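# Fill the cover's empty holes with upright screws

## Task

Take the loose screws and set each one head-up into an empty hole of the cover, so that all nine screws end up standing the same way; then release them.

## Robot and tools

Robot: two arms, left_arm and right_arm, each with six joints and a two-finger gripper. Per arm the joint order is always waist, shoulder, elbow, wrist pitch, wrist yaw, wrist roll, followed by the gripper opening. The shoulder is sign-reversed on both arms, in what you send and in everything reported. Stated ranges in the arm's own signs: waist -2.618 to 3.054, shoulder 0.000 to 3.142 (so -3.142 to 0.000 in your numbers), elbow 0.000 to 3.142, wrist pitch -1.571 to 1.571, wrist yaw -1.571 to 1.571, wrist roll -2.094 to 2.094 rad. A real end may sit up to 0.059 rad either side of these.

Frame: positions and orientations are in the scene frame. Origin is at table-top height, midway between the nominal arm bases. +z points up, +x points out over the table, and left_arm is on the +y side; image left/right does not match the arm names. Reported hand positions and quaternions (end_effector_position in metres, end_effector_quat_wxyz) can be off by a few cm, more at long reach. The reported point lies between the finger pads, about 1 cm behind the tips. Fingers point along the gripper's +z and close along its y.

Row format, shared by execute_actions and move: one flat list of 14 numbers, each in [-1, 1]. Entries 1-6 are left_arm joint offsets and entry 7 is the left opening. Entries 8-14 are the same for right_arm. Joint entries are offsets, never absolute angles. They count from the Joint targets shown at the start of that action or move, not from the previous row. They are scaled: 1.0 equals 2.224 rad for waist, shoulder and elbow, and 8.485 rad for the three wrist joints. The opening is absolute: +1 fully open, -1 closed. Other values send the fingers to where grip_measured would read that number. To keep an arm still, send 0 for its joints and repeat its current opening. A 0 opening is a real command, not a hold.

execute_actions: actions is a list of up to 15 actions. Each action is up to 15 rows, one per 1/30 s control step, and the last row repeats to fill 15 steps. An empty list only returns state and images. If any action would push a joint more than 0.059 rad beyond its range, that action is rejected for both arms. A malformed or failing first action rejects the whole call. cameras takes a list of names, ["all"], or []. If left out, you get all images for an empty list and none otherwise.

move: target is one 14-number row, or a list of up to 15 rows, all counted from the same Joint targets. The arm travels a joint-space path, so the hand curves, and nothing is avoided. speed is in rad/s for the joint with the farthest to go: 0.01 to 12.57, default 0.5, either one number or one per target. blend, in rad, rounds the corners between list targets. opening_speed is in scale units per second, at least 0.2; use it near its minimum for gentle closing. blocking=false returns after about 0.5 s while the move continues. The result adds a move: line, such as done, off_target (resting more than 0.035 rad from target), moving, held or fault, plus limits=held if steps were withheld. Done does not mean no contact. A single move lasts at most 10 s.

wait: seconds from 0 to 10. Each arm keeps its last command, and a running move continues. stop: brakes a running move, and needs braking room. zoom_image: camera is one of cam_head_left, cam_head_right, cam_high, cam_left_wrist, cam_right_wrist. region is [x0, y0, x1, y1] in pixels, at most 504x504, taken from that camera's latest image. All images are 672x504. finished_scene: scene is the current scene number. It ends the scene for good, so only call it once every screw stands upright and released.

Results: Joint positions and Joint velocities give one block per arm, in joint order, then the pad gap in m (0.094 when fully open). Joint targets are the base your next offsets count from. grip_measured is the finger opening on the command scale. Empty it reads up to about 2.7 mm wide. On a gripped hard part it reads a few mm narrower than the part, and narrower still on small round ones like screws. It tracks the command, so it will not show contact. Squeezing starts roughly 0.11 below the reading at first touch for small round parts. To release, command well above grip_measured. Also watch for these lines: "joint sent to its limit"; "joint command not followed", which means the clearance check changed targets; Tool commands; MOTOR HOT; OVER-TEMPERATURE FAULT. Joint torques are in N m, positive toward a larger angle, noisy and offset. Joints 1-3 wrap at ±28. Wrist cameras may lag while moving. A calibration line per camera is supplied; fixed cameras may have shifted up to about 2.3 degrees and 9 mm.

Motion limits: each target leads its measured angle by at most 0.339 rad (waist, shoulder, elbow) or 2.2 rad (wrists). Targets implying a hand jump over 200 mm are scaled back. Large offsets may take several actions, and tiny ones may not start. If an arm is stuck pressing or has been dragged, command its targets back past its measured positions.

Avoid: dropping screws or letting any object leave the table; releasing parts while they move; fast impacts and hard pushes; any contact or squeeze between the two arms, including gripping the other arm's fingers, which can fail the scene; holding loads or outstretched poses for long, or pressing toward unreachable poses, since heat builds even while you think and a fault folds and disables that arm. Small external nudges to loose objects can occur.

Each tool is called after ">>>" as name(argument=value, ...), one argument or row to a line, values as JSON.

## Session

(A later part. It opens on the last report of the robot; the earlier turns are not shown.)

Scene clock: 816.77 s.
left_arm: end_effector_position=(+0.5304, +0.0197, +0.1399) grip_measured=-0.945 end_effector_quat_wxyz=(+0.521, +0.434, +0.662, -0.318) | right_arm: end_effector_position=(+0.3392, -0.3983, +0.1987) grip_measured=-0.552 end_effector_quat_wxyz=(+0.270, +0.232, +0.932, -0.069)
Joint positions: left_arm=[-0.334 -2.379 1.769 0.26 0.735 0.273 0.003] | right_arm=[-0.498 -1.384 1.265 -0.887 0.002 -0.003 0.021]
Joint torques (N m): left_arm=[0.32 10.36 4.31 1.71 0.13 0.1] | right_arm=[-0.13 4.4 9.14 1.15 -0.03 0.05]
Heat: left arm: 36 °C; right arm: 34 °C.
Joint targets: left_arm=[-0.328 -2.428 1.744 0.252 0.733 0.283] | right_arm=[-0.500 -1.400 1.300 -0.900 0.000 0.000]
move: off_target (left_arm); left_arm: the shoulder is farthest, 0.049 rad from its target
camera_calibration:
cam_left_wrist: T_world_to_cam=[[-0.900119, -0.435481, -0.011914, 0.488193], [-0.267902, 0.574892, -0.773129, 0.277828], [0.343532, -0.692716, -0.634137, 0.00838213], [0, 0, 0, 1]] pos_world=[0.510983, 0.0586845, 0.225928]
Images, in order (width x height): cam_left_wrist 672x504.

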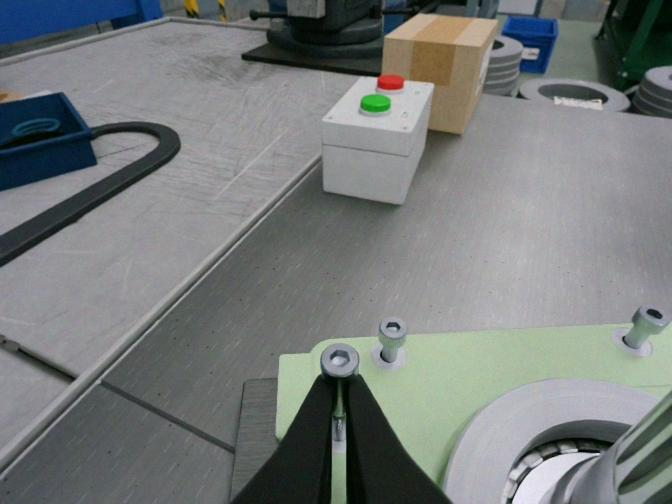

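>>> move(
  target=[0,-0.009,0.001,-0.0008,0,0,-1,0,0,0,0,0,0,-0.55],
  speed=0.04,
  cameras=["cam_left_wrist"],
)

>>> zoom_image(
  camera="cam_left_wrist",
  region=[270, 340, 420, 454],
)

Scene clock: 824.47 s.
left_arm: end_effector_position=(+0.5298, +0.0187, +0.1393) grip_measured=-0.945 end_effector_quat_wxyz=(+0.522, +0.435, +0.659, -0.322) | right_arm: end_effector_position=(+0.3392, -0.3983, +0.1987) grip_measured=-0.552 end_effector_quat_wxyz=(+0.270, +0.232, +0.932, -0.069)
Joint positions: left_arm=[-0.334 -2.384 1.768 0.272 0.744 0.27 0.003] | right_arm=[-0.498 -1.384 1.265 -0.887 0.002 -0.003 0.021]
Joint torques (N m): left_arm=[0.44 8.91 4.55 1.52 0.05 0.11] | right_arm=[-0.13 4.4 9.14 1.14 -0.03 0.05]
Heat: left arm: 36 °C; right arm: 34 °C.
Joint targets: left_arm=[-0.328 -2.448 1.746 0.245 0.733 0.283] | right_arm=[-0.500 -1.400 1.300 -0.900 0.000 0.000]
move: off_target (left_arm); left_arm: the shoulder is farthest, 0.064 rad from its target
camera_calibration:
cam_left_wrist: T_world_to_cam=[[-0.903318, -0.428834, -0.010879, 0.488702], [-0.262091, 0.571805, -0.777398, 0.275372], [0.339595, -0.699386, -0.628915, 0.00896731], [0, 0, 0, 1]] pos_world=[0.510581, 0.0583848, 0.22503]
Images, in order (width x height): cam_left_wrist 672x504.

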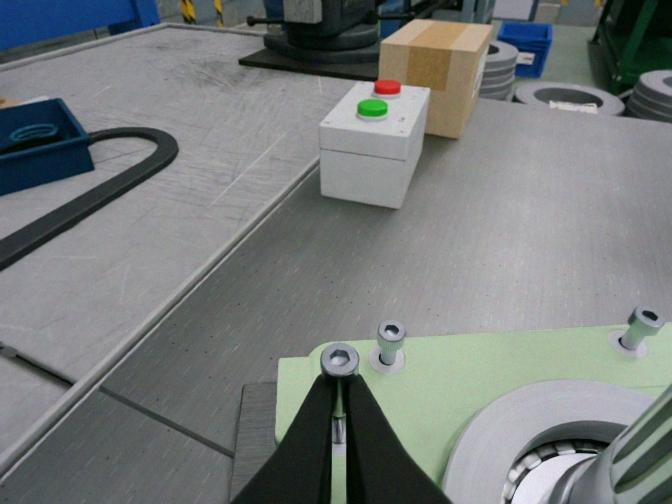

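Scaled by 3.360 from the camera's 672x504 image, which has a finer 960x720 frame.

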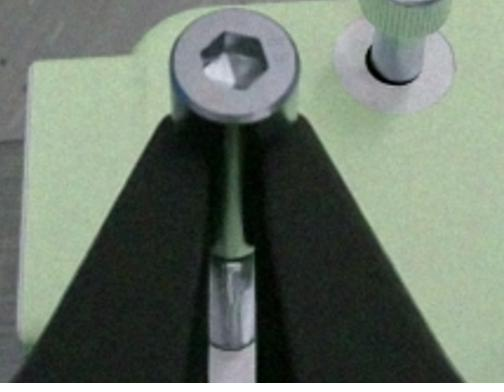

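>>> move(
  target=[0,0.0225,0.006,-0.0022,-0.0003,-0.0006,-1,0,0,0,0,0,0,-0.55],
  speed=0.06,
  cameras=["cam_left_wrist"],
)

>>> zoom_image(
  camera="cam_left_wrist",
  region=[270, 340, 420, 454],
)

Scene clock: 833.93 s.
left_arm: end_effector_position=(+0.5298, +0.0186, +0.1392) grip_measured=-0.945 end_effector_quat_wxyz=(+0.522, +0.435, +0.660, -0.322) | right_arm: end_effector_position=(+0.3392, -0.3983, +0.1987) grip_measured=-0.552 end_effector_quat_wxyz=(+0.270, +0.232, +0.932, -0.069)
Joint positions: left_arm=[-0.334 -2.385 1.768 0.273 0.745 0.268 0.003] | right_arm=[-0.498 -1.384 1.265 -0.887 0.002 -0.003 0.021]
Joint torques (N m): left_arm=[0.32 13.49 5.59 1.35 -0.03 0.1] | right_arm=[-0.13 4.38 9.16 1.15 -0.03 0.05]
Heat: left arm: 36 °C; right arm: 34 °C.
Joint targets: left_arm=[-0.328 -2.398 1.759 0.226 0.730 0.278] | right_arm=[-0.500 -1.400 1.300 -0.900 0.000 0.000]
move: off_target (left_arm); left_arm: the wrist pitch is farthest, 0.046 rad from its target
camera_calibration:
cam_left_wrist: T_world_to_cam=[[-0.903221, -0.429086, -0.00879368, 0.48829], [-0.263599, 0.57081, -0.777619, 0.276197], [0.338685, -0.700044, -0.628674, 0.00931911], [0, 0, 0, 1]] pos_world=[0.510682, 0.0583861, 0.224929]
Images, in order (width x height): cam_left_wrist 672x504.

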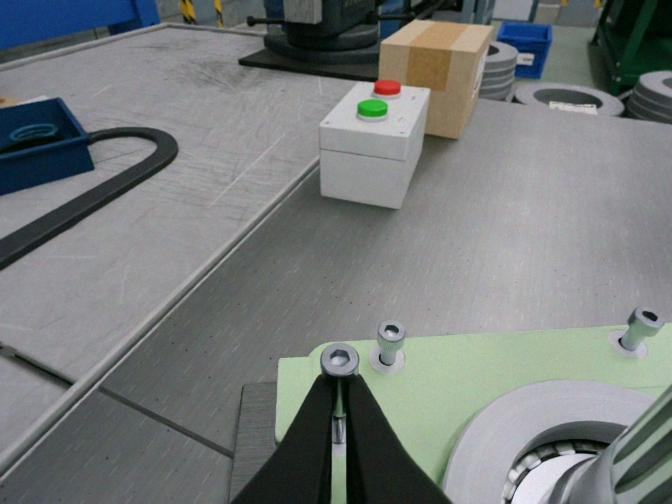

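Scaled by 3.360 from the camera's 672x504 image, which has a finer 960x720 frame.

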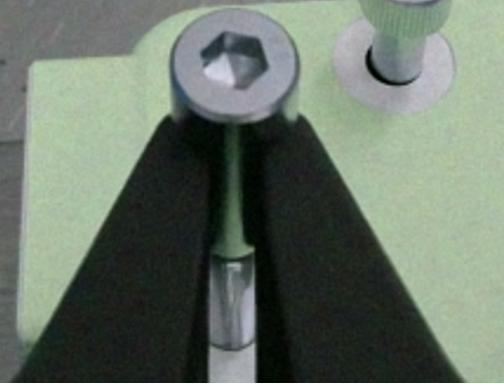

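>>> move(
  target=[0,0,0,0,0,0,-0.6,0,0,0,0,0,0,-0.55],
  opening_speed=0.4,
  cameras=["cam_left_wrist","cam_head_left"],
)

>>> zoom_image(
  camera="cam_left_wrist",
  region=[270, 340, 420, 454],
)

Scene clock: 842.13 s.
left_arm: end_effector_position=(+0.5298, +0.0186, +0.1392) grip_measured=-0.603 end_effector_quat_wxyz=(+0.522, +0.435, +0.660, -0.322) | right_arm: end_effector_position=(+0.3392, -0.3983, +0.1987) grip_measured=-0.552 end_effector_quat_wxyz=(+0.270, +0.232, +0.932, -0.069)
Joint positions: left_arm=[-0.334 -2.385 1.768 0.273 0.745 0.267 0.019] | right_arm=[-0.498 -1.384 1.265 -0.887 0.002 -0.003 0.021]
Joint torques (N m): left_arm=[0.42 13.46 5.6 1.35 0.01 0.06] | right_arm=[-0.13 4.4 9.14 1.15 -0.03 0.05]
Heat: left arm: 37 °C; right arm: 34 °C.
Joint targets: left_arm=[-0.328 -2.398 1.759 0.226 0.730 0.278] | right_arm=[-0.500 -1.400 1.300 -0.900 0.000 0.000]
move: off_target (left_arm); left_arm: the wrist pitch is farthest, 0.047 rad from its target
camera_calibration:
cam_left_wrist: T_world_to_cam=[[-0.903198, -0.429141, -0.00843612, 0.488244], [-0.263902, 0.570711, -0.777589, 0.276293], [0.33851, -0.700091, -0.628716, 0.0094907], [0, 0, 0, 1]] pos_world=[0.510683, 0.0584862, 0.224928]
Images, in order (width x height): cam_head_left 672x504, cam_left_wrist 672x504.

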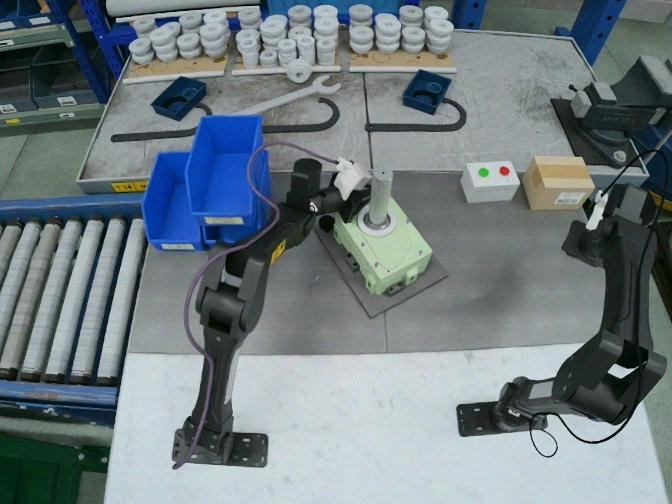

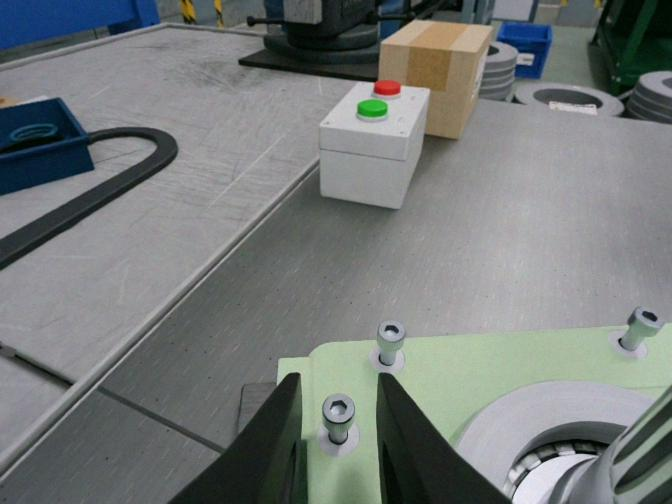

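Scaled by 3.360 from the camera's 672x504 image, which has a finer 960x720 frame.

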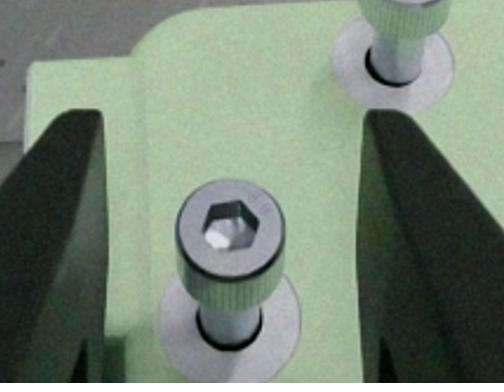

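>>> move(
  target=[
    [0,0.040,0.040,0,0,0,-0.6,0,0,0,0,0,0,-0.55],
    [0.01,0.45,-0.3,-0.02,0,0,-0.3,0,0,0,0,0,0,-0.55],
  ],
  speed=[0.4,1.2],
  cameras=["all"],
)

>>> zoom_image(
  camera="cam_head_left",
  region=[230, 150, 460, 330],
)

Scene clock: 910.43 s.
left_arm: end_effector_position=(+0.3420, +0.1023, +0.3175) grip_measured=-0.303 end_effector_quat_wxyz=(+0.572, +0.430, +0.632, -0.299) | right_arm: end_effector_position=(+0.3392, -0.3983, +0.1987) grip_measured=-0.552 end_effector_quat_wxyz=(+0.270, +0.232, +0.932, -0.069)
Joint positions: left_arm=[-0.311 -1.412 1.108 0.078 0.727 0.268 0.033] | right_arm=[-0.498 -1.384 1.265 -0.887 0.002 -0.003 0.021]
Joint torques (N m): left_arm=[0.44 7.66 5.37 1.64 0.16 0.07] | right_arm=[-0.13 4.38 9.14 1.15 -0.03 0.05]
Heat: left arm: 39 °C; right arm: 34 °C.
Joint targets: left_arm=[-0.306 -1.397 1.092 0.057 0.731 0.278] | right_arm=[-0.500 -1.400 1.300 -0.900 0.000 0.000]
move: done
camera_calibration:
cam_left_wrist: T_world_to_cam=[[-0.880216, -0.465362, -0.0930503, 0.378725], [-0.194866, 0.533192, -0.823245, 0.312397], [0.432721, -0.706501, -0.560008, 0.190336], [0, 0, 0, 1]] pos_world=[0.311873, 0.144149, 0.39901]
cam_right_wrist: T_world_to_cam=[[-0.469309, -0.883018, -0.00533612, -0.191927], [-0.874976, 0.465832, -0.131979, 0.550152], [0.119026, -0.0572699, -0.991238, 0.222334], [0, 0, 0, 1]] pos_world=[0.364833, -0.41302, 0.291971]

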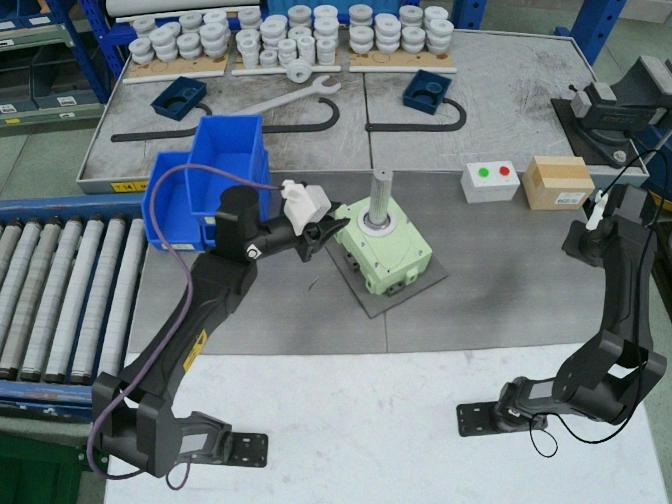

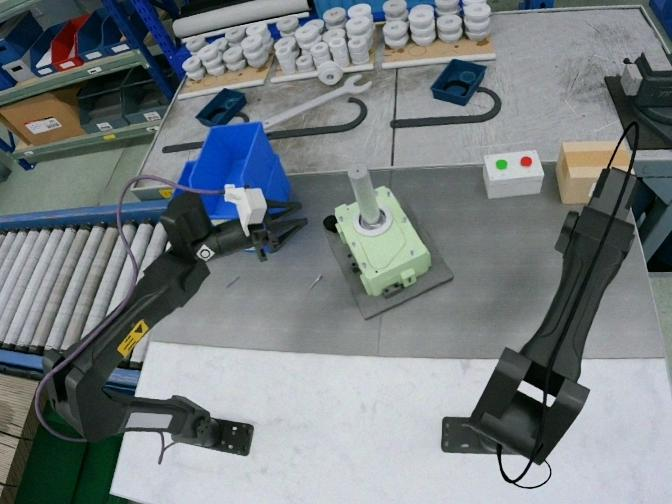

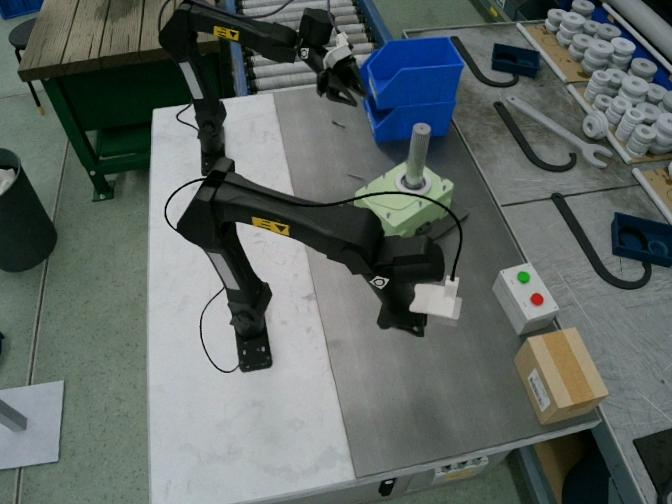

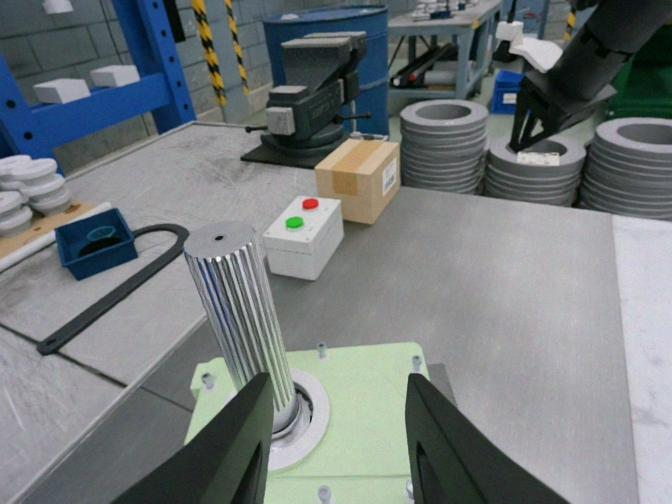

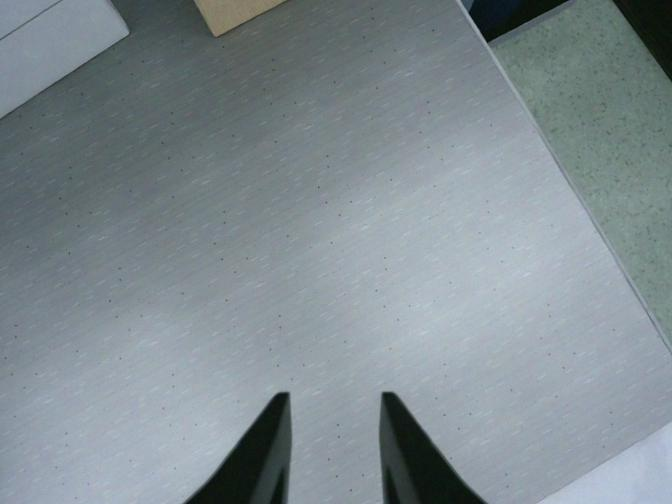

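Scaled by 2.191 from the camera's 672x504 image, which has a finer 960x720 frame.

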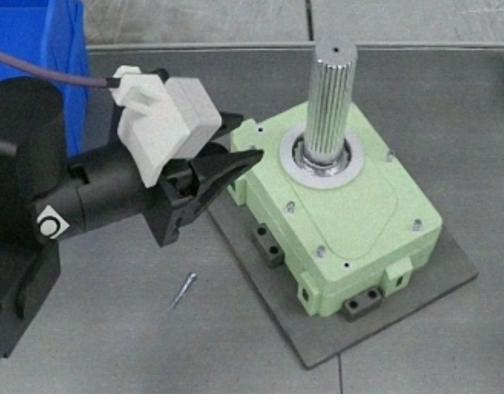

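>>> move(
  target=[
    [-0.045,0,0.0486,-0.172,-0.0885,-0.0224,0,0,0,0,0,0,0,-0.55],
    [-0.0585,-0.507,0.5645,-0.1919,-0.0885,-0.0224,0,0,0,0,0,0,0,-0.55],
  ],
  speed=[1.5,1.0],
  cameras=["cam_left_wrist"],
)

Scene clock: 933.43 s.
left_arm: end_effector_position=(+0.3734, +0.1685, +0.0609) grip_measured=-0.003 end_effector_quat_wxyz=(-0.078, +0.271, +0.959, +0.025) | right_arm: end_effector_position=(+0.3392, -0.3983, +0.1987) grip_measured=-0.552 end_effector_quat_wxyz=(+0.270, +0.232, +0.932, -0.069)
Joint positions: left_arm=[-0.425 -2.474 2.33 -1.588 -0.022 0.095 0.047] | right_arm=[-0.498 -1.384 1.265 -0.887 0.002 -0.003 0.021]
Joint torques (N m): left_arm=[-0.96 9.26 6.5 0.37 -0.01 -0.11] | right_arm=[-0.13 4.38 9.14 1.15 -0.03 0.05]
Heat: left arm: 36 °C; right arm: 34 °C.
Joint targets: left_arm=[-0.436 -2.525 2.347 -1.572 -0.020 0.088] | right_arm=[-0.500 -1.400 1.300 -0.900 0.000 0.000]
move: off_target (left_arm); left_arm: the shoulder is farthest, 0.050 rad from its target
camera_calibration:
cam_left_wrist: T_world_to_cam=[[-0.504825, -0.862975, -0.0206529, 0.335708], [-0.721767, 0.408855, 0.558471, 0.20556], [-0.473503, 0.296837, -0.829267, 0.265553], [0, 0, 0, 1]] pos_world=[0.44358, 0.126837, 0.112348]
Images, in order (width x height): cam_left_wrist 672x504.

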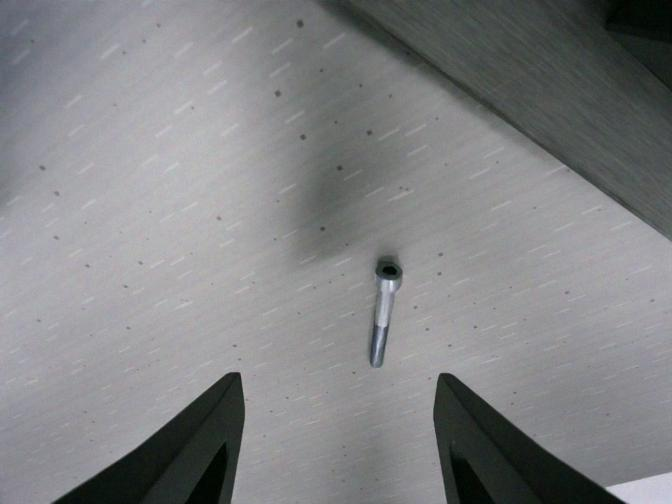

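>>> move(
  target=[-0.0162,-0.0238,-0.0279,0.0031,-0.0003,-0.0005,0.0,0,0,0,0,0,0,-0.55],
  speed=0.2,
  cameras=["cam_left_wrist"],
)

Scene clock: 962.97 s.
left_arm: end_effector_position=(+0.3550, +0.1672, +0.0272) grip_measured=-0.003 end_effector_quat_wxyz=(-0.131, +0.275, +0.951, +0.048) | right_arm: end_effector_position=(+0.3392, -0.3983, +0.1987) grip_measured=-0.552 end_effector_quat_wxyz=(+0.270, +0.232, +0.932, -0.069)
Joint positions: left_arm=[-0.455 -2.542 2.296 -1.601 -0.042 0.074 0.047] | right_arm=[-0.498 -1.384 1.265 -0.887 0.002 -0.003 0.021]
Joint torques (N m): left_arm=[-1.46 10.88 4.16 0.55 0.19 0.09] | right_arm=[-0.13 4.38 9.14 1.15 -0.03 0.05]
Heat: left arm: 36 °C; right arm: 34 °C.
Joint targets: left_arm=[-0.472 -2.578 2.286 -1.545 -0.023 0.084] | right_arm=[-0.500 -1.400 1.300 -0.900 0.000 0.000]
move: off_target (left_arm); left_arm: the wrist pitch is farthest, 0.056 rad from its target
camera_calibration:
cam_left_wrist: T_world_to_cam=[[-0.519424, -0.853735, -0.0365263, 0.328644], [-0.66117, 0.37445, 0.650109, 0.193356], [-0.541344, 0.361832, -0.758963, 0.240526], [0, 0, 0, 1]] pos_world=[0.428755, 0.121143, 0.0688517]
Images, in order (width x height): cam_left_wrist 672x504.

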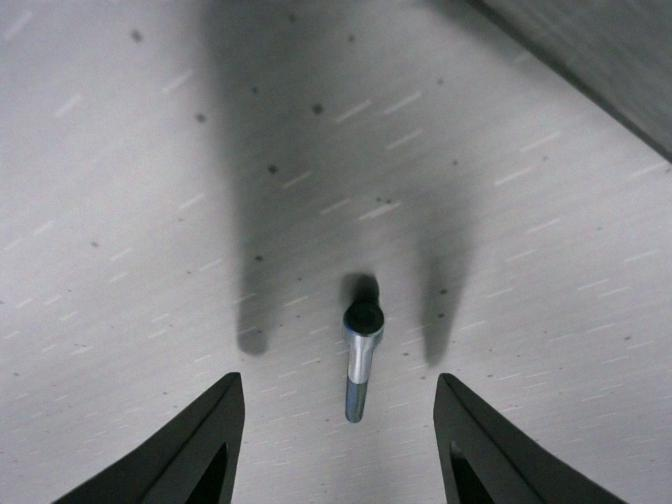

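>>> move(
  target=[0.01,0.0238,0.0279,0.0,0.0,0.0,0.0,0,0,0,0,0,0,-0.55],
  speed=0.3,
  cameras=["cam_left_wrist","cam_head_right","cam_high"],
)

>>> zoom_image(
  camera="cam_head_right",
  region=[230, 130, 460, 330],
)

>>> zoom_image(
  camera="cam_high",
  region=[300, 60, 480, 260],
)

Scene clock: 978.50 s.
left_arm: end_effector_position=(+0.3587, +0.1682, +0.0296) grip_measured=-0.003 end_effector_quat_wxyz=(-0.125, +0.272, +0.953, +0.047) | right_arm: end_effector_position=(+0.3392, -0.3983, +0.1987) grip_measured=-0.552 end_effector_quat_wxyz=(+0.270, +0.232, +0.932, -0.069)
Joint positions: left_arm=[-0.449 -2.542 2.309 -1.602 -0.042 0.075 0.047] | right_arm=[-0.498 -1.384 1.265 -0.887 0.002 -0.003 0.021]
Joint torques (N m): left_arm=[0.05 15.77 8.2 0.53 0.19 0.05] | right_arm=[-0.13 4.38 9.16 1.15 -0.03 0.05]
Heat: left arm: 37 °C; right arm: 34 °C.
Joint targets: left_arm=[-0.450 -2.525 2.348 -1.545 -0.023 0.084] | right_arm=[-0.500 -1.400 1.300 -0.900 0.000 0.000]
move: off_target (left_arm); left_arm: the wrist pitch is farthest, 0.057 rad from its target
camera_calibration:
cam_left_wrist: T_world_to_cam=[[-0.514111, -0.856914, -0.0372554, 0.33016], [-0.670285, 0.374282, 0.640805, 0.19749], [-0.535171, 0.354417, -0.766799, 0.243369], [0, 0, 0, 1]] pos_world=[0.432357, 0.122748, 0.0723634]
Images, in order (width x height): cam_head_right 672x504, cam_high 672x504, cam_left_wrist 672x504.

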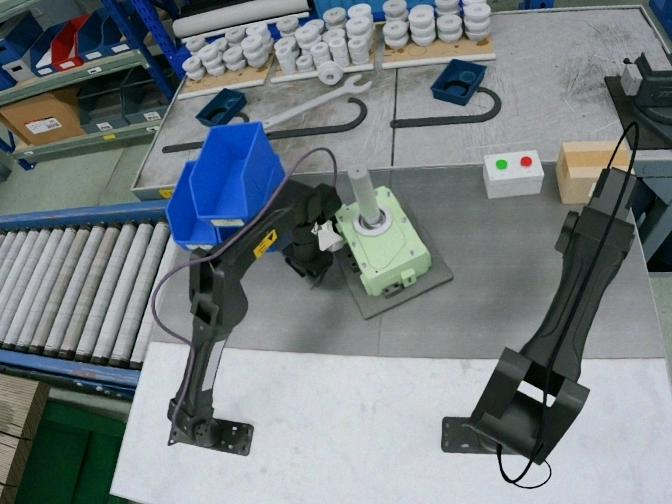

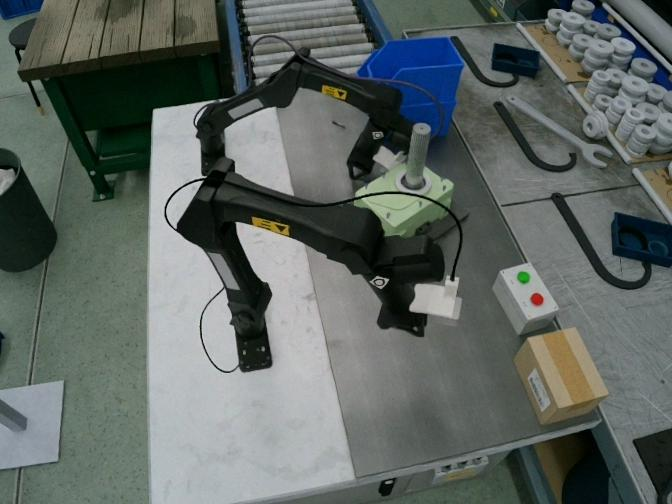

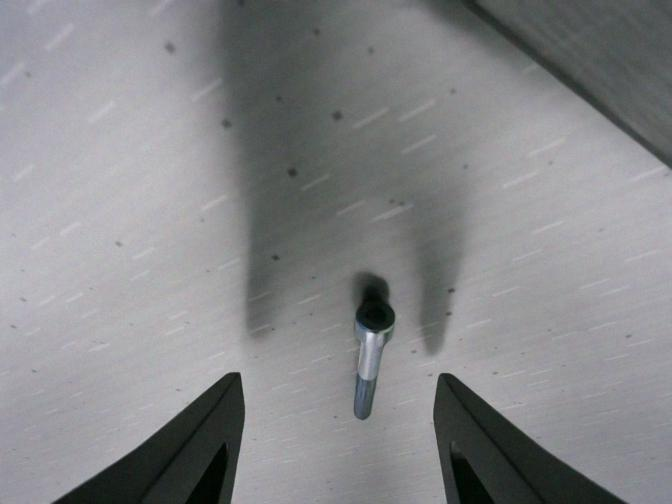

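Scaled by 2.191 from the camera's 672x504 image, which has a finer 960x720 frame.

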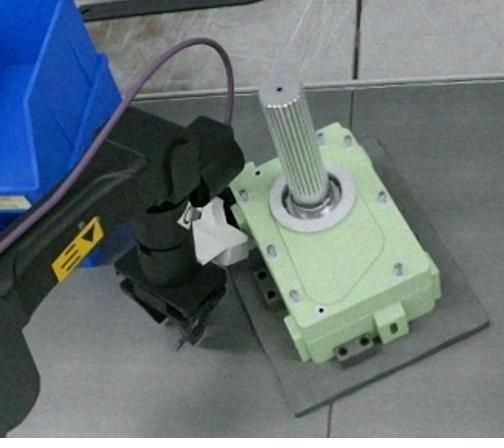

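Scaled by 2.520 from the camera's 672x504 image, which has a finer 960x720 frame.

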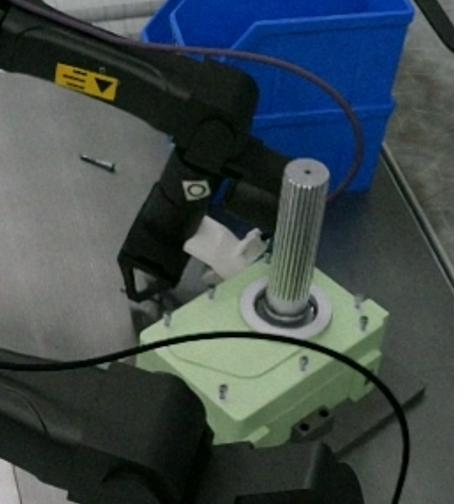

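>>> move(
  target=[
    [0.0,0.0787,-0.1115,0.0,0.002,0.002,0.0,0,0,0,0,0,0,-0.55],
    [0.0,0.1635,-0.2455,0.0393,0.0027,0.0023,0.0,0,0,0,0,0,0,-0.55],
  ],
  speed=[0.4,0.6],
  cameras=["cam_left_wrist"],
)

Scene clock: 1002.23 s.
left_arm: end_effector_position=(+0.3459, +0.1682, +0.0471) grip_measured=-0.003 end_effector_quat_wxyz=(-0.022, +0.281, +0.959, +0.009) | right_arm: end_effector_position=(+0.3392, -0.3983, +0.1987) grip_measured=-0.552 end_effector_quat_wxyz=(+0.270, +0.232, +0.932, -0.069)
Joint positions: left_arm=[-0.449 -2.201 1.815 -1.231 -0.009 0.093 0.047] | right_arm=[-0.498 -1.384 1.265 -0.887 0.002 -0.003 0.021]
Joint torques (N m): left_arm=[0.01 16.1 4.16 0.59 0.09 0.1] | right_arm=[-0.13 4.38 9.16 1.15 -0.03 0.05]
Heat: left arm: 41 °C; right arm: 34 °C.
Joint targets: left_arm=[-0.450 -2.161 1.801 -1.212 0.000 0.103] | right_arm=[-0.500 -1.400 1.300 -0.900 0.000 0.000]
move: off_target (left_arm); left_arm: the shoulder is farthest, 0.040 rad from its target
camera_calibration:
cam_left_wrist: T_world_to_cam=[[-0.520834, -0.853497, -0.0165674, 0.325017], [-0.762798, 0.456598, 0.457884, 0.204415], [-0.383238, 0.251119, -0.888857, 0.220476], [0, 0, 0, 1]] pos_world=[0.409702, 0.1287, 0.107758]
Images, in order (width x height): cam_left_wrist 672x504.

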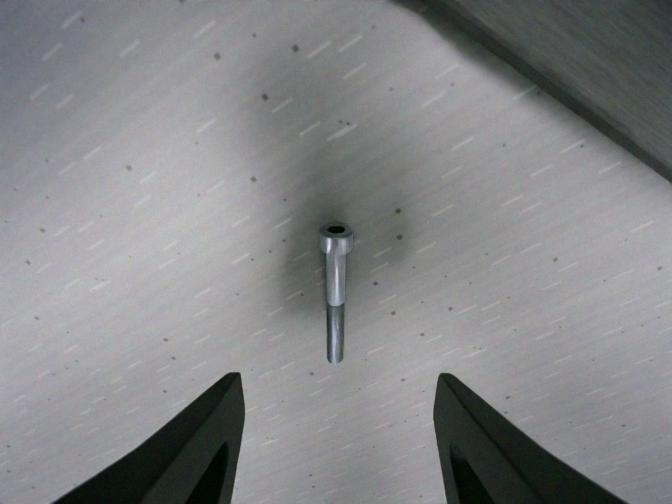

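>>> move(
  target=[0.0,-0.0108,-0.0481,0.0166,0.0,0.0,0.0,0,0,0,0,0,0,-0.55],
  speed=0.15,
  cameras=["cam_left_wrist"],
)

Scene clock: 1019.60 s.
left_arm: end_effector_position=(+0.3470, +0.1675, +0.0211) grip_measured=-0.003 end_effector_quat_wxyz=(-0.009, +0.281, +0.960, +0.006) | right_arm: end_effector_position=(+0.3392, -0.3983, +0.1987) grip_measured=-0.552 end_effector_quat_wxyz=(+0.270, +0.232, +0.932, -0.069)
Joint positions: left_arm=[-0.449 -2.201 1.711 -1.101 -0.008 0.093 0.047] | right_arm=[-0.498 -1.384 1.265 -0.887 0.002 -0.003 0.021]
Joint torques (N m): left_arm=[-0.2 13.6 3.96 0.74 0.11 0.09] | right_arm=[-0.13 4.38 9.16 1.15 -0.03 0.05]
Heat: left arm: 39 °C; right arm: 34 °C.
Joint targets: left_arm=[-0.450 -2.185 1.695 -1.071 0.000 0.103] | right_arm=[-0.500 -1.400 1.300 -0.900 0.000 0.000]
move: done
camera_calibration:
cam_left_wrist: T_world_to_cam=[[-0.520379, -0.853754, -0.0175821, 0.324479], [-0.772952, 0.462177, 0.434669, 0.220548], [-0.362975, 0.239783, -0.900419, 0.19307], [0, 0, 0, 1]] pos_world=[0.409405, 0.128798, 0.0836837]
Images, in order (width x height): cam_left_wrist 672x504.

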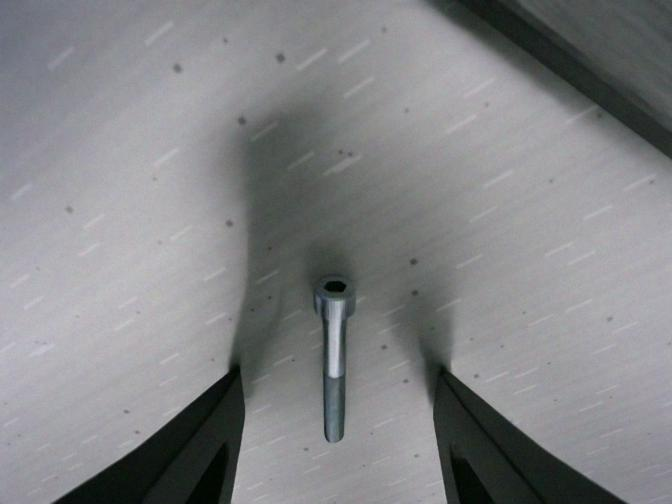

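>>> move(
  target=[0,0,0,0,0,0,-1,0,0,0,0,0,0,-0.55],
  opening_speed=0.8,
)

>>> move(
  target=[
    [0,0.0382,0.0247,-0.0152,0,0,-1,0,0,0,0,0,0,-0.55],
    [0.0674,0.0877,-0.0382,-0.0152,0,0.0939,-1,0,0,0,0,0,0,-0.55],
    [0.0674,0.0594,-0.1210,0.0113,0,0.0939,-1,0,0,0,0,0,0,-0.55],
  ],
  speed=[0.3,0.8,0.15],
  cameras=["cam_left_wrist"],
)

Scene clock: 1035.00 s.
left_arm: end_effector_position=(+0.3495, +0.1663, +0.0211) grip_measured=-0.933 end_effector_quat_wxyz=(-0.004, +0.281, +0.960, +0.005) | right_arm: end_effector_position=(+0.3392, -0.3983, +0.1987) grip_measured=-0.552 end_effector_quat_wxyz=(+0.270, +0.232, +0.932, -0.069)
Joint positions: left_arm=[-0.449 -2.201 1.711 -1.09 -0.009 0.093 0.003] | right_arm=[-0.498 -1.384 1.265 -0.887 0.002 -0.003 0.021]
Joint torques (N m): left_arm=[-0.08 13.53 3.92 0.63 0.06 0.08] | right_arm=[-0.13 4.38 9.16 1.14 -0.03 0.05]
Heat: left arm: 38 °C; right arm: 34 °C.
Joint targets: left_arm=[-0.450 -2.185 1.695 -1.071 0.000 0.103] | right_arm=[-0.500 -1.400 1.300 -0.900 0.000 0.000]
move: done
camera_calibration:
cam_left_wrist: T_world_to_cam=[[-0.52024, -0.853813, -0.0188325, 0.324718], [-0.777267, 0.464233, 0.424669, 0.22436], [-0.353845, 0.235567, -0.905153, 0.191856], [0, 0, 0, 1]] pos_world=[0.411206, 0.127898, 0.0844954]
cam_right_wrist: T_world_to_cam=[[-0.469309, -0.883018, -0.00533612, -0.191927], [-0.874976, 0.465832, -0.131979, 0.550152], [0.119026, -0.0572699, -0.991238, 0.222334], [0, 0, 0, 1]] pos_world=[0.364833, -0.41302, 0.291971]

Scene clock: 1038.73 s.
left_arm: end_effector_position=(+0.3283, +0.2375, +0.0205) grip_measured=-0.934 end_effector_quat_wxyz=(-0.007, +0.573, +0.820, +0.002) | right_arm: end_effector_position=(+0.3392, -0.3983, +0.1987) grip_measured=-0.552 end_effector_quat_wxyz=(+0.270, +0.232, +0.932, -0.069)
Joint positions: left_arm=[-0.303 -2.028 1.438 -0.992 -0.007 0.889 0.003] | right_arm=[-0.498 -1.384 1.265 -0.887 0.002 -0.003 0.021]
Joint torques (N m): left_arm=[0.29 8.35 4.04 0.62 0.05 0.06] | right_arm=[-0.13 4.38 9.14 1.15 -0.03 0.05]
Heat: left arm: 38 °C; right arm: 34 °C.
Joint targets: left_arm=[-0.300 -2.053 1.425 -0.975 0.000 0.900] | right_arm=[-0.500 -1.400 1.300 -0.900 0.000 0.000]
move: done
camera_calibration:
cam_left_wrist: T_world_to_cam=[[-0.931013, -0.364937, -0.0060678, 0.393037], [-0.332277, 0.84058, 0.427806, -0.0603624], [-0.151021, 0.400309, -0.90385, 0.0612654], [0, 0, 0, 1]] pos_world=[0.355118, 0.169648, 0.083583]
Images, in order (width x height): cam_left_wrist 672x504.

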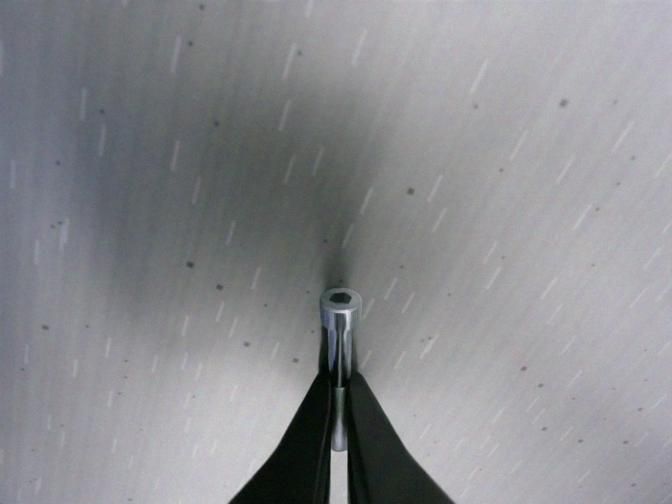

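>>> move(
  target=[0,0,0,0,0,0,0.0,0,0,0,0,0,0,-0.55],
  opening_speed=1.5,
)

>>> move(
  target=[
    [0,0.0283,0.0832,-0.0265,0,0,0,0,0,0,0,0,0,-0.55],
    [-0.0535,-0.0692,0.1821,-0.0486,-0.0224,-0.0177,0,0,0,0,0,0,0,-0.55],
  ],
  speed=[0.4,0.8],
  cameras=["cam_left_wrist"],
)

Scene clock: 1064.90 s.
left_arm: end_effector_position=(+0.3286, +0.2374, +0.0205) grip_measured=-0.003 end_effector_quat_wxyz=(-0.006, +0.573, +0.819, +0.002) | right_arm: end_effector_position=(+0.3392, -0.3983, +0.1987) grip_measured=-0.552 end_effector_quat_wxyz=(+0.270, +0.232, +0.932, -0.069)
Joint positions: left_arm=[-0.303 -2.028 1.438 -0.991 -0.007 0.89 0.047] | right_arm=[-0.498 -1.384 1.265 -0.887 0.002 -0.003 0.021]
Joint torques (N m): left_arm=[0.27 8.23 4.04 0.63 0.09 0.07] | right_arm=[-0.13 4.38 9.16 1.15 -0.03 0.05]
Heat: left arm: 36 °C; right arm: 35 °C.
Joint targets: left_arm=[-0.300 -2.053 1.425 -0.975 0.000 0.900] | right_arm=[-0.500 -1.400 1.300 -0.900 0.000 0.000]
move: done
camera_calibration:
cam_left_wrist: T_world_to_cam=[[-0.93117, -0.36452, -0.00696983, 0.393155], [-0.332378, 0.840898, 0.427101, -0.0602472], [-0.149826, 0.40002, -0.904177, 0.0610639], [0, 0, 0, 1]] pos_world=[0.355218, 0.169548, 0.0836844]
cam_right_wrist: T_world_to_cam=[[-0.469309, -0.883018, -0.00533612, -0.191927], [-0.874976, 0.465832, -0.131979, 0.550152], [0.119026, -0.0572699, -0.991238, 0.222334], [0, 0, 0, 1]] pos_world=[0.364833, -0.41302, 0.291971]

Scene clock: 1066.70 s.
left_arm: end_effector_position=(+0.3317, +0.2212, +0.0569) grip_measured=-0.003 end_effector_quat_wxyz=(-0.104, +0.571, +0.810, +0.076) | right_arm: end_effector_position=(+0.3392, -0.3983, +0.1987) grip_measured=-0.552 end_effector_quat_wxyz=(+0.270, +0.232, +0.932, -0.069)
Joint positions: left_arm=[-0.424 -2.188 1.805 -1.371 -0.184 0.76 0.047] | right_arm=[-0.498 -1.384 1.265 -0.887 0.002 -0.003 0.021]
Joint torques (N m): left_arm=[0.31 10.04 7.2 0.05 -0.18 -0.15] | right_arm=[-0.13 4.38 9.16 1.15 -0.03 0.05]
Heat: left arm: 36 °C; right arm: 35 °C.
Joint targets: left_arm=[-0.419 -2.207 1.830 -1.387 -0.190 0.750] | right_arm=[-0.500 -1.400 1.300 -0.900 0.000 0.000]
move: done
camera_calibration:
cam_left_wrist: T_world_to_cam=[[-0.935198, -0.353444, -0.0219428, 0.390118], [-0.286254, 0.71803, 0.634422, -0.0610757], [-0.208477, 0.599592, -0.772675, 0.0687899], [0, 0, 0, 1]] pos_world=[0.361695, 0.140493, 0.10046]
Images, in order (width x height): cam_left_wrist 672x504.

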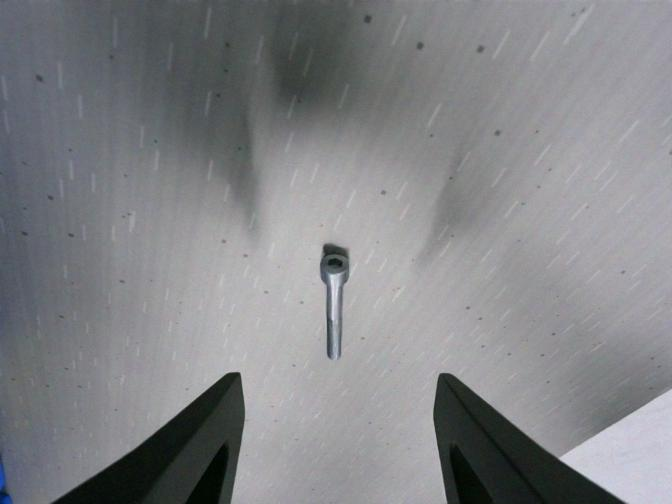

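>>> move(
  target=[0.0036,-0.0094,-0.0652,0.0172,0,0,0,0,0,0,0,0,0,-0.55],
  speed=0.2,
  cameras=["cam_left_wrist"],
)

Scene clock: 1081.57 s.
left_arm: end_effector_position=(+0.3274, +0.2262, +0.0252) grip_measured=-0.003 end_effector_quat_wxyz=(-0.109, +0.569, +0.812, +0.076) | right_arm: end_effector_position=(+0.3392, -0.3983, +0.1987) grip_measured=-0.552 end_effector_quat_wxyz=(+0.270, +0.232, +0.932, -0.069)
Joint positions: left_arm=[-0.417 -2.201 1.697 -1.259 -0.185 0.759 0.047] | right_arm=[-0.498 -1.384 1.265 -0.887 0.002 -0.003 0.021]
Joint torques (N m): left_arm=[0.53 9.31 4.04 0.28 -0.17 -0.1] | right_arm=[-0.1 4.38 9.14 1.15 -0.03 0.05]
Heat: left arm: 37 °C; right arm: 35 °C.
Joint targets: left_arm=[-0.411 -2.228 1.685 -1.241 -0.190 0.750] | right_arm=[-0.500 -1.400 1.300 -0.900 0.000 0.000]
move: done
camera_calibration:
cam_left_wrist: T_world_to_cam=[[-0.932712, -0.360296, -0.0153272, 0.387746], [-0.285759, 0.712491, 0.640857, -0.0447991], [-0.219978, 0.602115, -0.767507, 0.0433808], [0, 0, 0, 1]] pos_world=[0.358397, 0.145502, 0.067948]
Images, in order (width x height): cam_left_wrist 672x504.

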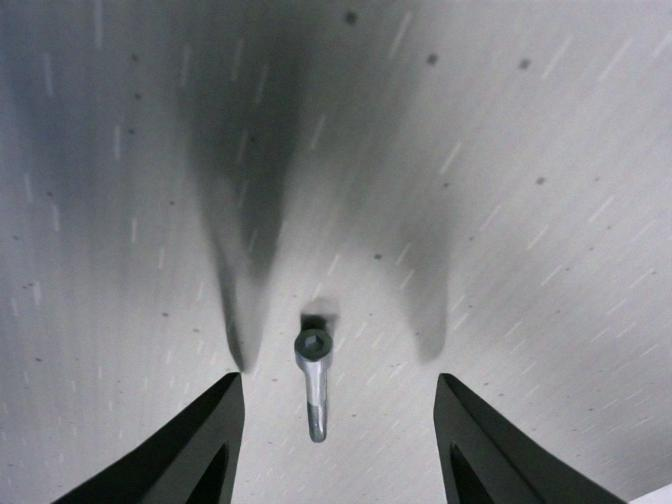

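>>> move(
  target=[0.0069,-0.0067,0.0238,0.0005,0,0,0,0,0,0,0,0,0,-0.55],
  speed=0.1,
  cameras=["cam_left_wrist"],
)

Scene clock: 1101.73 s.
left_arm: end_effector_position=(+0.3346, +0.2294, +0.0241) grip_measured=-0.003 end_effector_quat_wxyz=(-0.104, +0.562, +0.817, +0.076) | right_arm: end_effector_position=(+0.3392, -0.3983, +0.1987) grip_measured=-0.552 end_effector_quat_wxyz=(+0.270, +0.232, +0.932, -0.069)
Joint positions: left_arm=[-0.401 -2.213 1.715 -1.254 -0.185 0.759 0.047] | right_arm=[-0.498 -1.384 1.265 -0.887 0.002 -0.003 0.021]
Joint torques (N m): left_arm=[0.49 9.26 6.99 0.32 -0.18 -0.11] | right_arm=[-0.13 4.38 9.16 1.14 -0.03 0.05]
Heat: left arm: 36 °C; right arm: 35 °C.
Joint targets: left_arm=[-0.396 -2.243 1.738 -1.237 -0.190 0.750] | right_arm=[-0.500 -1.400 1.300 -0.900 0.000 0.000]
move: done
camera_calibration:
cam_left_wrist: T_world_to_cam=[[-0.926794, -0.374834, -0.0234965, 0.397182], [-0.303554, 0.710775, 0.63455, -0.0379107], [-0.22115, 0.59523, -0.772525, 0.0443644], [0, 0, 0, 1]] pos_world=[0.36641, 0.149416, 0.0676612]
Images, in order (width x height): cam_left_wrist 672x504.

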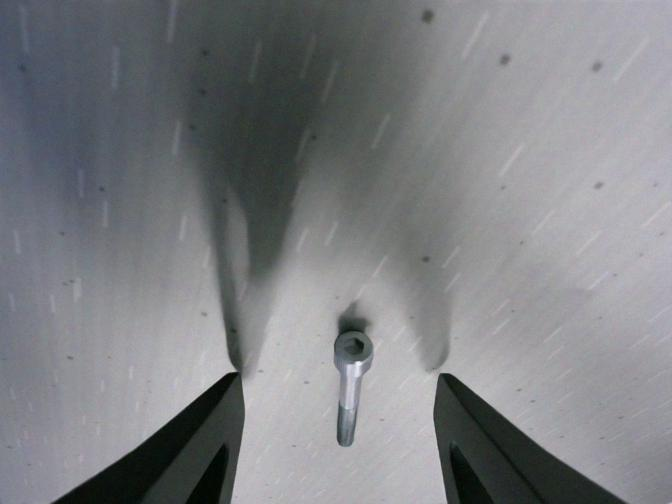

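>>> move(
  target=[-0.0016,0.0,-0.0220,0.0012,0,0.0037,0,0,0,0,0,0,0,-0.55],
  speed=0.1,
  cameras=["cam_left_wrist"],
)

Scene clock: 1114.70 s.
left_arm: end_effector_position=(+0.3343, +0.2297, +0.0221) grip_measured=-0.003 end_effector_quat_wxyz=(-0.105, +0.567, +0.814, +0.076) | right_arm: end_effector_position=(+0.3392, -0.3983, +0.1987) grip_measured=-0.552 end_effector_quat_wxyz=(+0.270, +0.232, +0.932, -0.069)
Joint positions: left_arm=[-0.401 -2.213 1.706 -1.245 -0.186 0.77 0.047] | right_arm=[-0.498 -1.384 1.265 -0.887 0.002 -0.003 0.021]
Joint torques (N m): left_arm=[0.17 9.21 3.66 0.34 -0.19 0.08] | right_arm=[-0.13 4.4 9.14 1.15 -0.03 0.06]
Heat: left arm: 36 °C; right arm: 35 °C.
Joint targets: left_arm=[-0.399 -2.243 1.689 -1.227 -0.190 0.781] | right_arm=[-0.500 -1.400 1.300 -0.900 0.000 0.000]
move: done
camera_calibration:
cam_left_wrist: T_world_to_cam=[[-0.930845, -0.364788, -0.0213858, 0.395943], [-0.294512, 0.714299, 0.634854, -0.0407548], [-0.216312, 0.597249, -0.772336, 0.0404209], [0, 0, 0, 1]] pos_world=[0.365303, 0.149405, 0.0655594]
Images, in order (width x height): cam_left_wrist 672x504.

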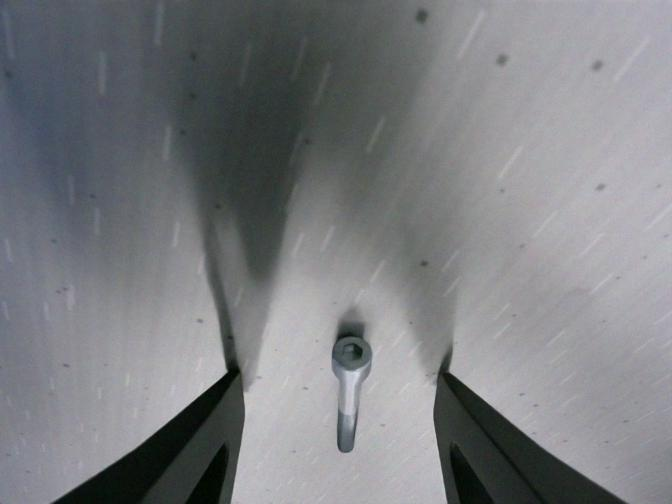

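>>> move(
  target=[-0.0035,0,0,0,0,0,0,0,0,0,0,0,0,-0.55],
  speed=0.1,
)

>>> move(
  target=[0,0,0,0,0,0,-1,0,0,0,0,0,0,-0.55],
  opening_speed=0.8,
  cameras=["cam_left_wrist"],
)

Scene clock: 1125.67 s.
left_arm: end_effector_position=(+0.3343, +0.2297, +0.0221) grip_measured=-0.003 end_effector_quat_wxyz=(-0.105, +0.567, +0.814, +0.076) | right_arm: end_effector_position=(+0.3392, -0.3983, +0.1987) grip_measured=-0.552 end_effector_quat_wxyz=(+0.270, +0.232, +0.932, -0.069)
Joint positions: left_arm=[-0.401 -2.213 1.706 -1.245 -0.186 0.771 0.047] | right_arm=[-0.498 -1.384 1.265 -0.887 0.002 -0.003 0.021]
Joint torques (N m): left_arm=[-0.43 9.17 3.43 0.35 -0.17 0.09] | right_arm=[-0.13 4.38 9.14 1.15 -0.03 0.05]
Heat: left arm: 35 °C; right arm: 35 °C.
Joint targets: left_arm=[-0.407 -2.243 1.689 -1.227 -0.190 0.781] | right_arm=[-0.500 -1.400 1.300 -0.900 0.000 0.000]
move: done
camera_calibration:
cam_left_wrist: T_world_to_cam=[[-0.931099, -0.364149, -0.0212248, 0.395893], [-0.293925, 0.714539, 0.634856, -0.0409332], [-0.216016, 0.597352, -0.772339, 0.0403577], [0, 0, 0, 1]] pos_world=[0.365302, 0.149305, 0.0655593]
cam_right_wrist: T_world_to_cam=[[-0.469309, -0.883018, -0.00533612, -0.191927], [-0.874976, 0.465832, -0.131979, 0.550152], [0.119026, -0.0572699, -0.991238, 0.222334], [0, 0, 0, 1]] pos_world=[0.364833, -0.41302, 0.291971]

Scene clock: 1127.13 s.
left_arm: end_effector_position=(+0.3356, +0.2301, +0.0221) grip_measured=-0.934 end_effector_quat_wxyz=(-0.103, +0.567, +0.814, +0.079) | right_arm: end_effector_position=(+0.3392, -0.3983, +0.1987) grip_measured=-0.552 end_effector_quat_wxyz=(+0.270, +0.232, +0.932, -0.069)
Joint positions: left_arm=[-0.401 -2.213 1.706 -1.241 -0.191 0.771 0.003] | right_arm=[-0.498 -1.384 1.265 -0.887 0.002 -0.003 0.021]
Joint torques (N m): left_arm=[-0.38 9.22 3.54 0.33 -0.13 0.11] | right_arm=[-0.13 4.38 9.16 1.15 -0.03 0.05]
Heat: left arm: 35 °C; right arm: 35 °C.
Joint targets: left_arm=[-0.407 -2.243 1.689 -1.227 -0.190 0.781] | right_arm=[-0.500 -1.400 1.300 -0.900 0.000 0.000]
move: done
camera_calibration:
cam_left_wrist: T_world_to_cam=[[-0.931293, -0.363199, -0.0279271, 0.3973], [-0.297072, 0.712887, 0.635248, -0.0394185], [-0.210813, 0.599899, -0.771803, 0.0379988], [0, 0, 0, 1]] pos_world=[0.366304, 0.149605, 0.0654635]
Images, in order (width x height): cam_left_wrist 672x504.

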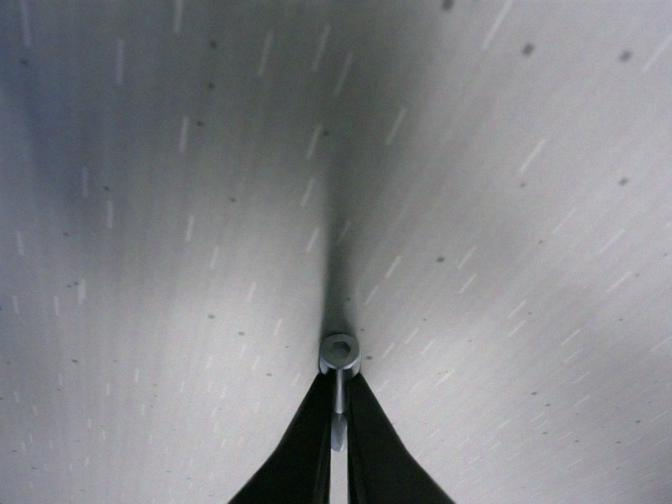

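>>> move(
  target=[
    [0,0.1138,-0.0355,0.0032,0,0,-1,0,0,0,0,0,0,-0.55],
    [0.0706,0.4195,-0.3399,0.1446,0.1167,-0.0567,-1,0,0,0,0,0,0,-0.55],
    [0.0778,0.058,-0.0333,0.1586,0.1177,-0.0567,-1,0,0,0,0,0,0,-0.55],
  ],
  speed=[0.5,1.2,0.8],
  cameras=["cam_left_wrist","cam_head_left"],
)

>>> zoom_image(
  camera="cam_left_wrist",
  region=[270, 390, 420, 504],
)

Scene clock: 1170.57 s.
left_arm: end_effector_position=(+0.4980, +0.0820, +0.2053) grip_measured=-0.935 end_effector_quat_wxyz=(+0.516, +0.423, +0.676, -0.313) | right_arm: end_effector_position=(+0.3392, -0.3983, +0.1987) grip_measured=-0.552 end_effector_quat_wxyz=(+0.270, +0.232, +0.932, -0.069)
Joint positions: left_arm=[-0.239 -2.093 1.587 0.105 0.796 0.307 0.003] | right_arm=[-0.498 -1.384 1.265 -0.887 0.002 -0.003 0.021]
Joint torques (N m): left_arm=[0.36 10.55 8.76 1.89 0.35 -0.08] | right_arm=[-0.13 4.38 9.14 1.15 -0.03 0.05]
Heat: left arm: 35 °C; right arm: 35 °C.
Joint targets: left_arm=[-0.234 -2.114 1.615 0.119 0.808 0.300] | right_arm=[-0.500 -1.400 1.300 -0.900 0.000 0.000]
move: done
camera_calibration:
cam_left_wrist: T_world_to_cam=[[-0.887441, -0.460881, 0.00608234, 0.479011], [-0.302853, 0.573104, -0.761467, 0.299157], [0.347459, -0.677599, -0.648175, 0.103867], [0, 0, 0, 1]] pos_world=[0.479605, 0.1197, 0.292209]
Images, in order (width x height): cam_head_left 672x504, cam_left_wrist 672x504.

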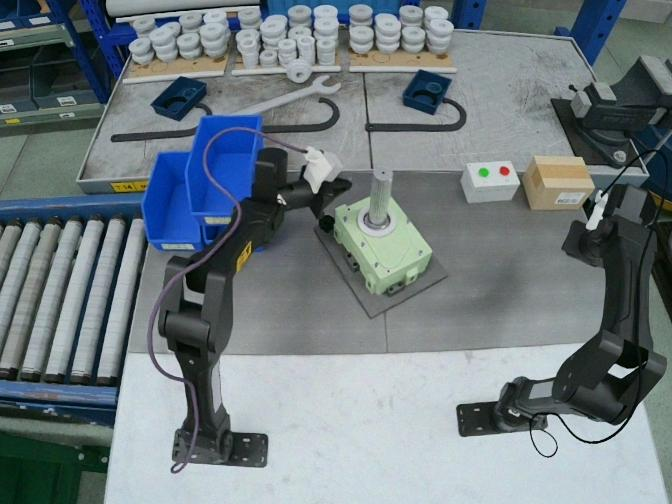

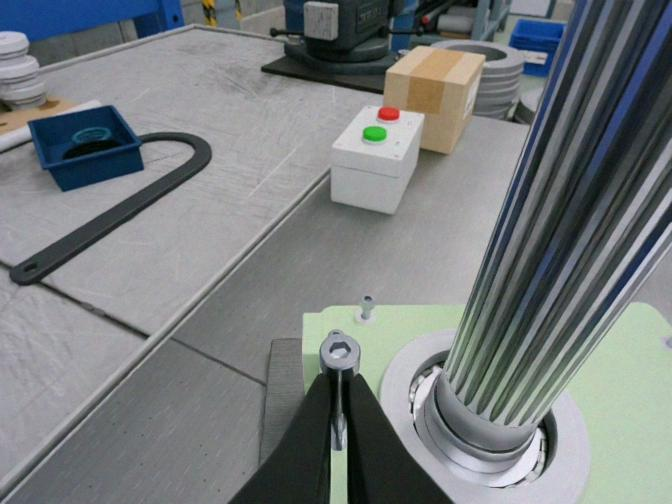

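Scaled by 3.360 from the camera's 672x504 image, which has a finer 960x720 frame.

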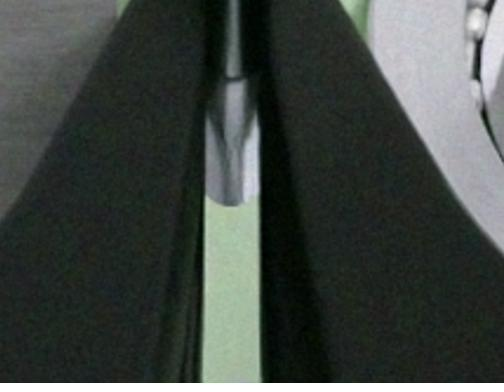

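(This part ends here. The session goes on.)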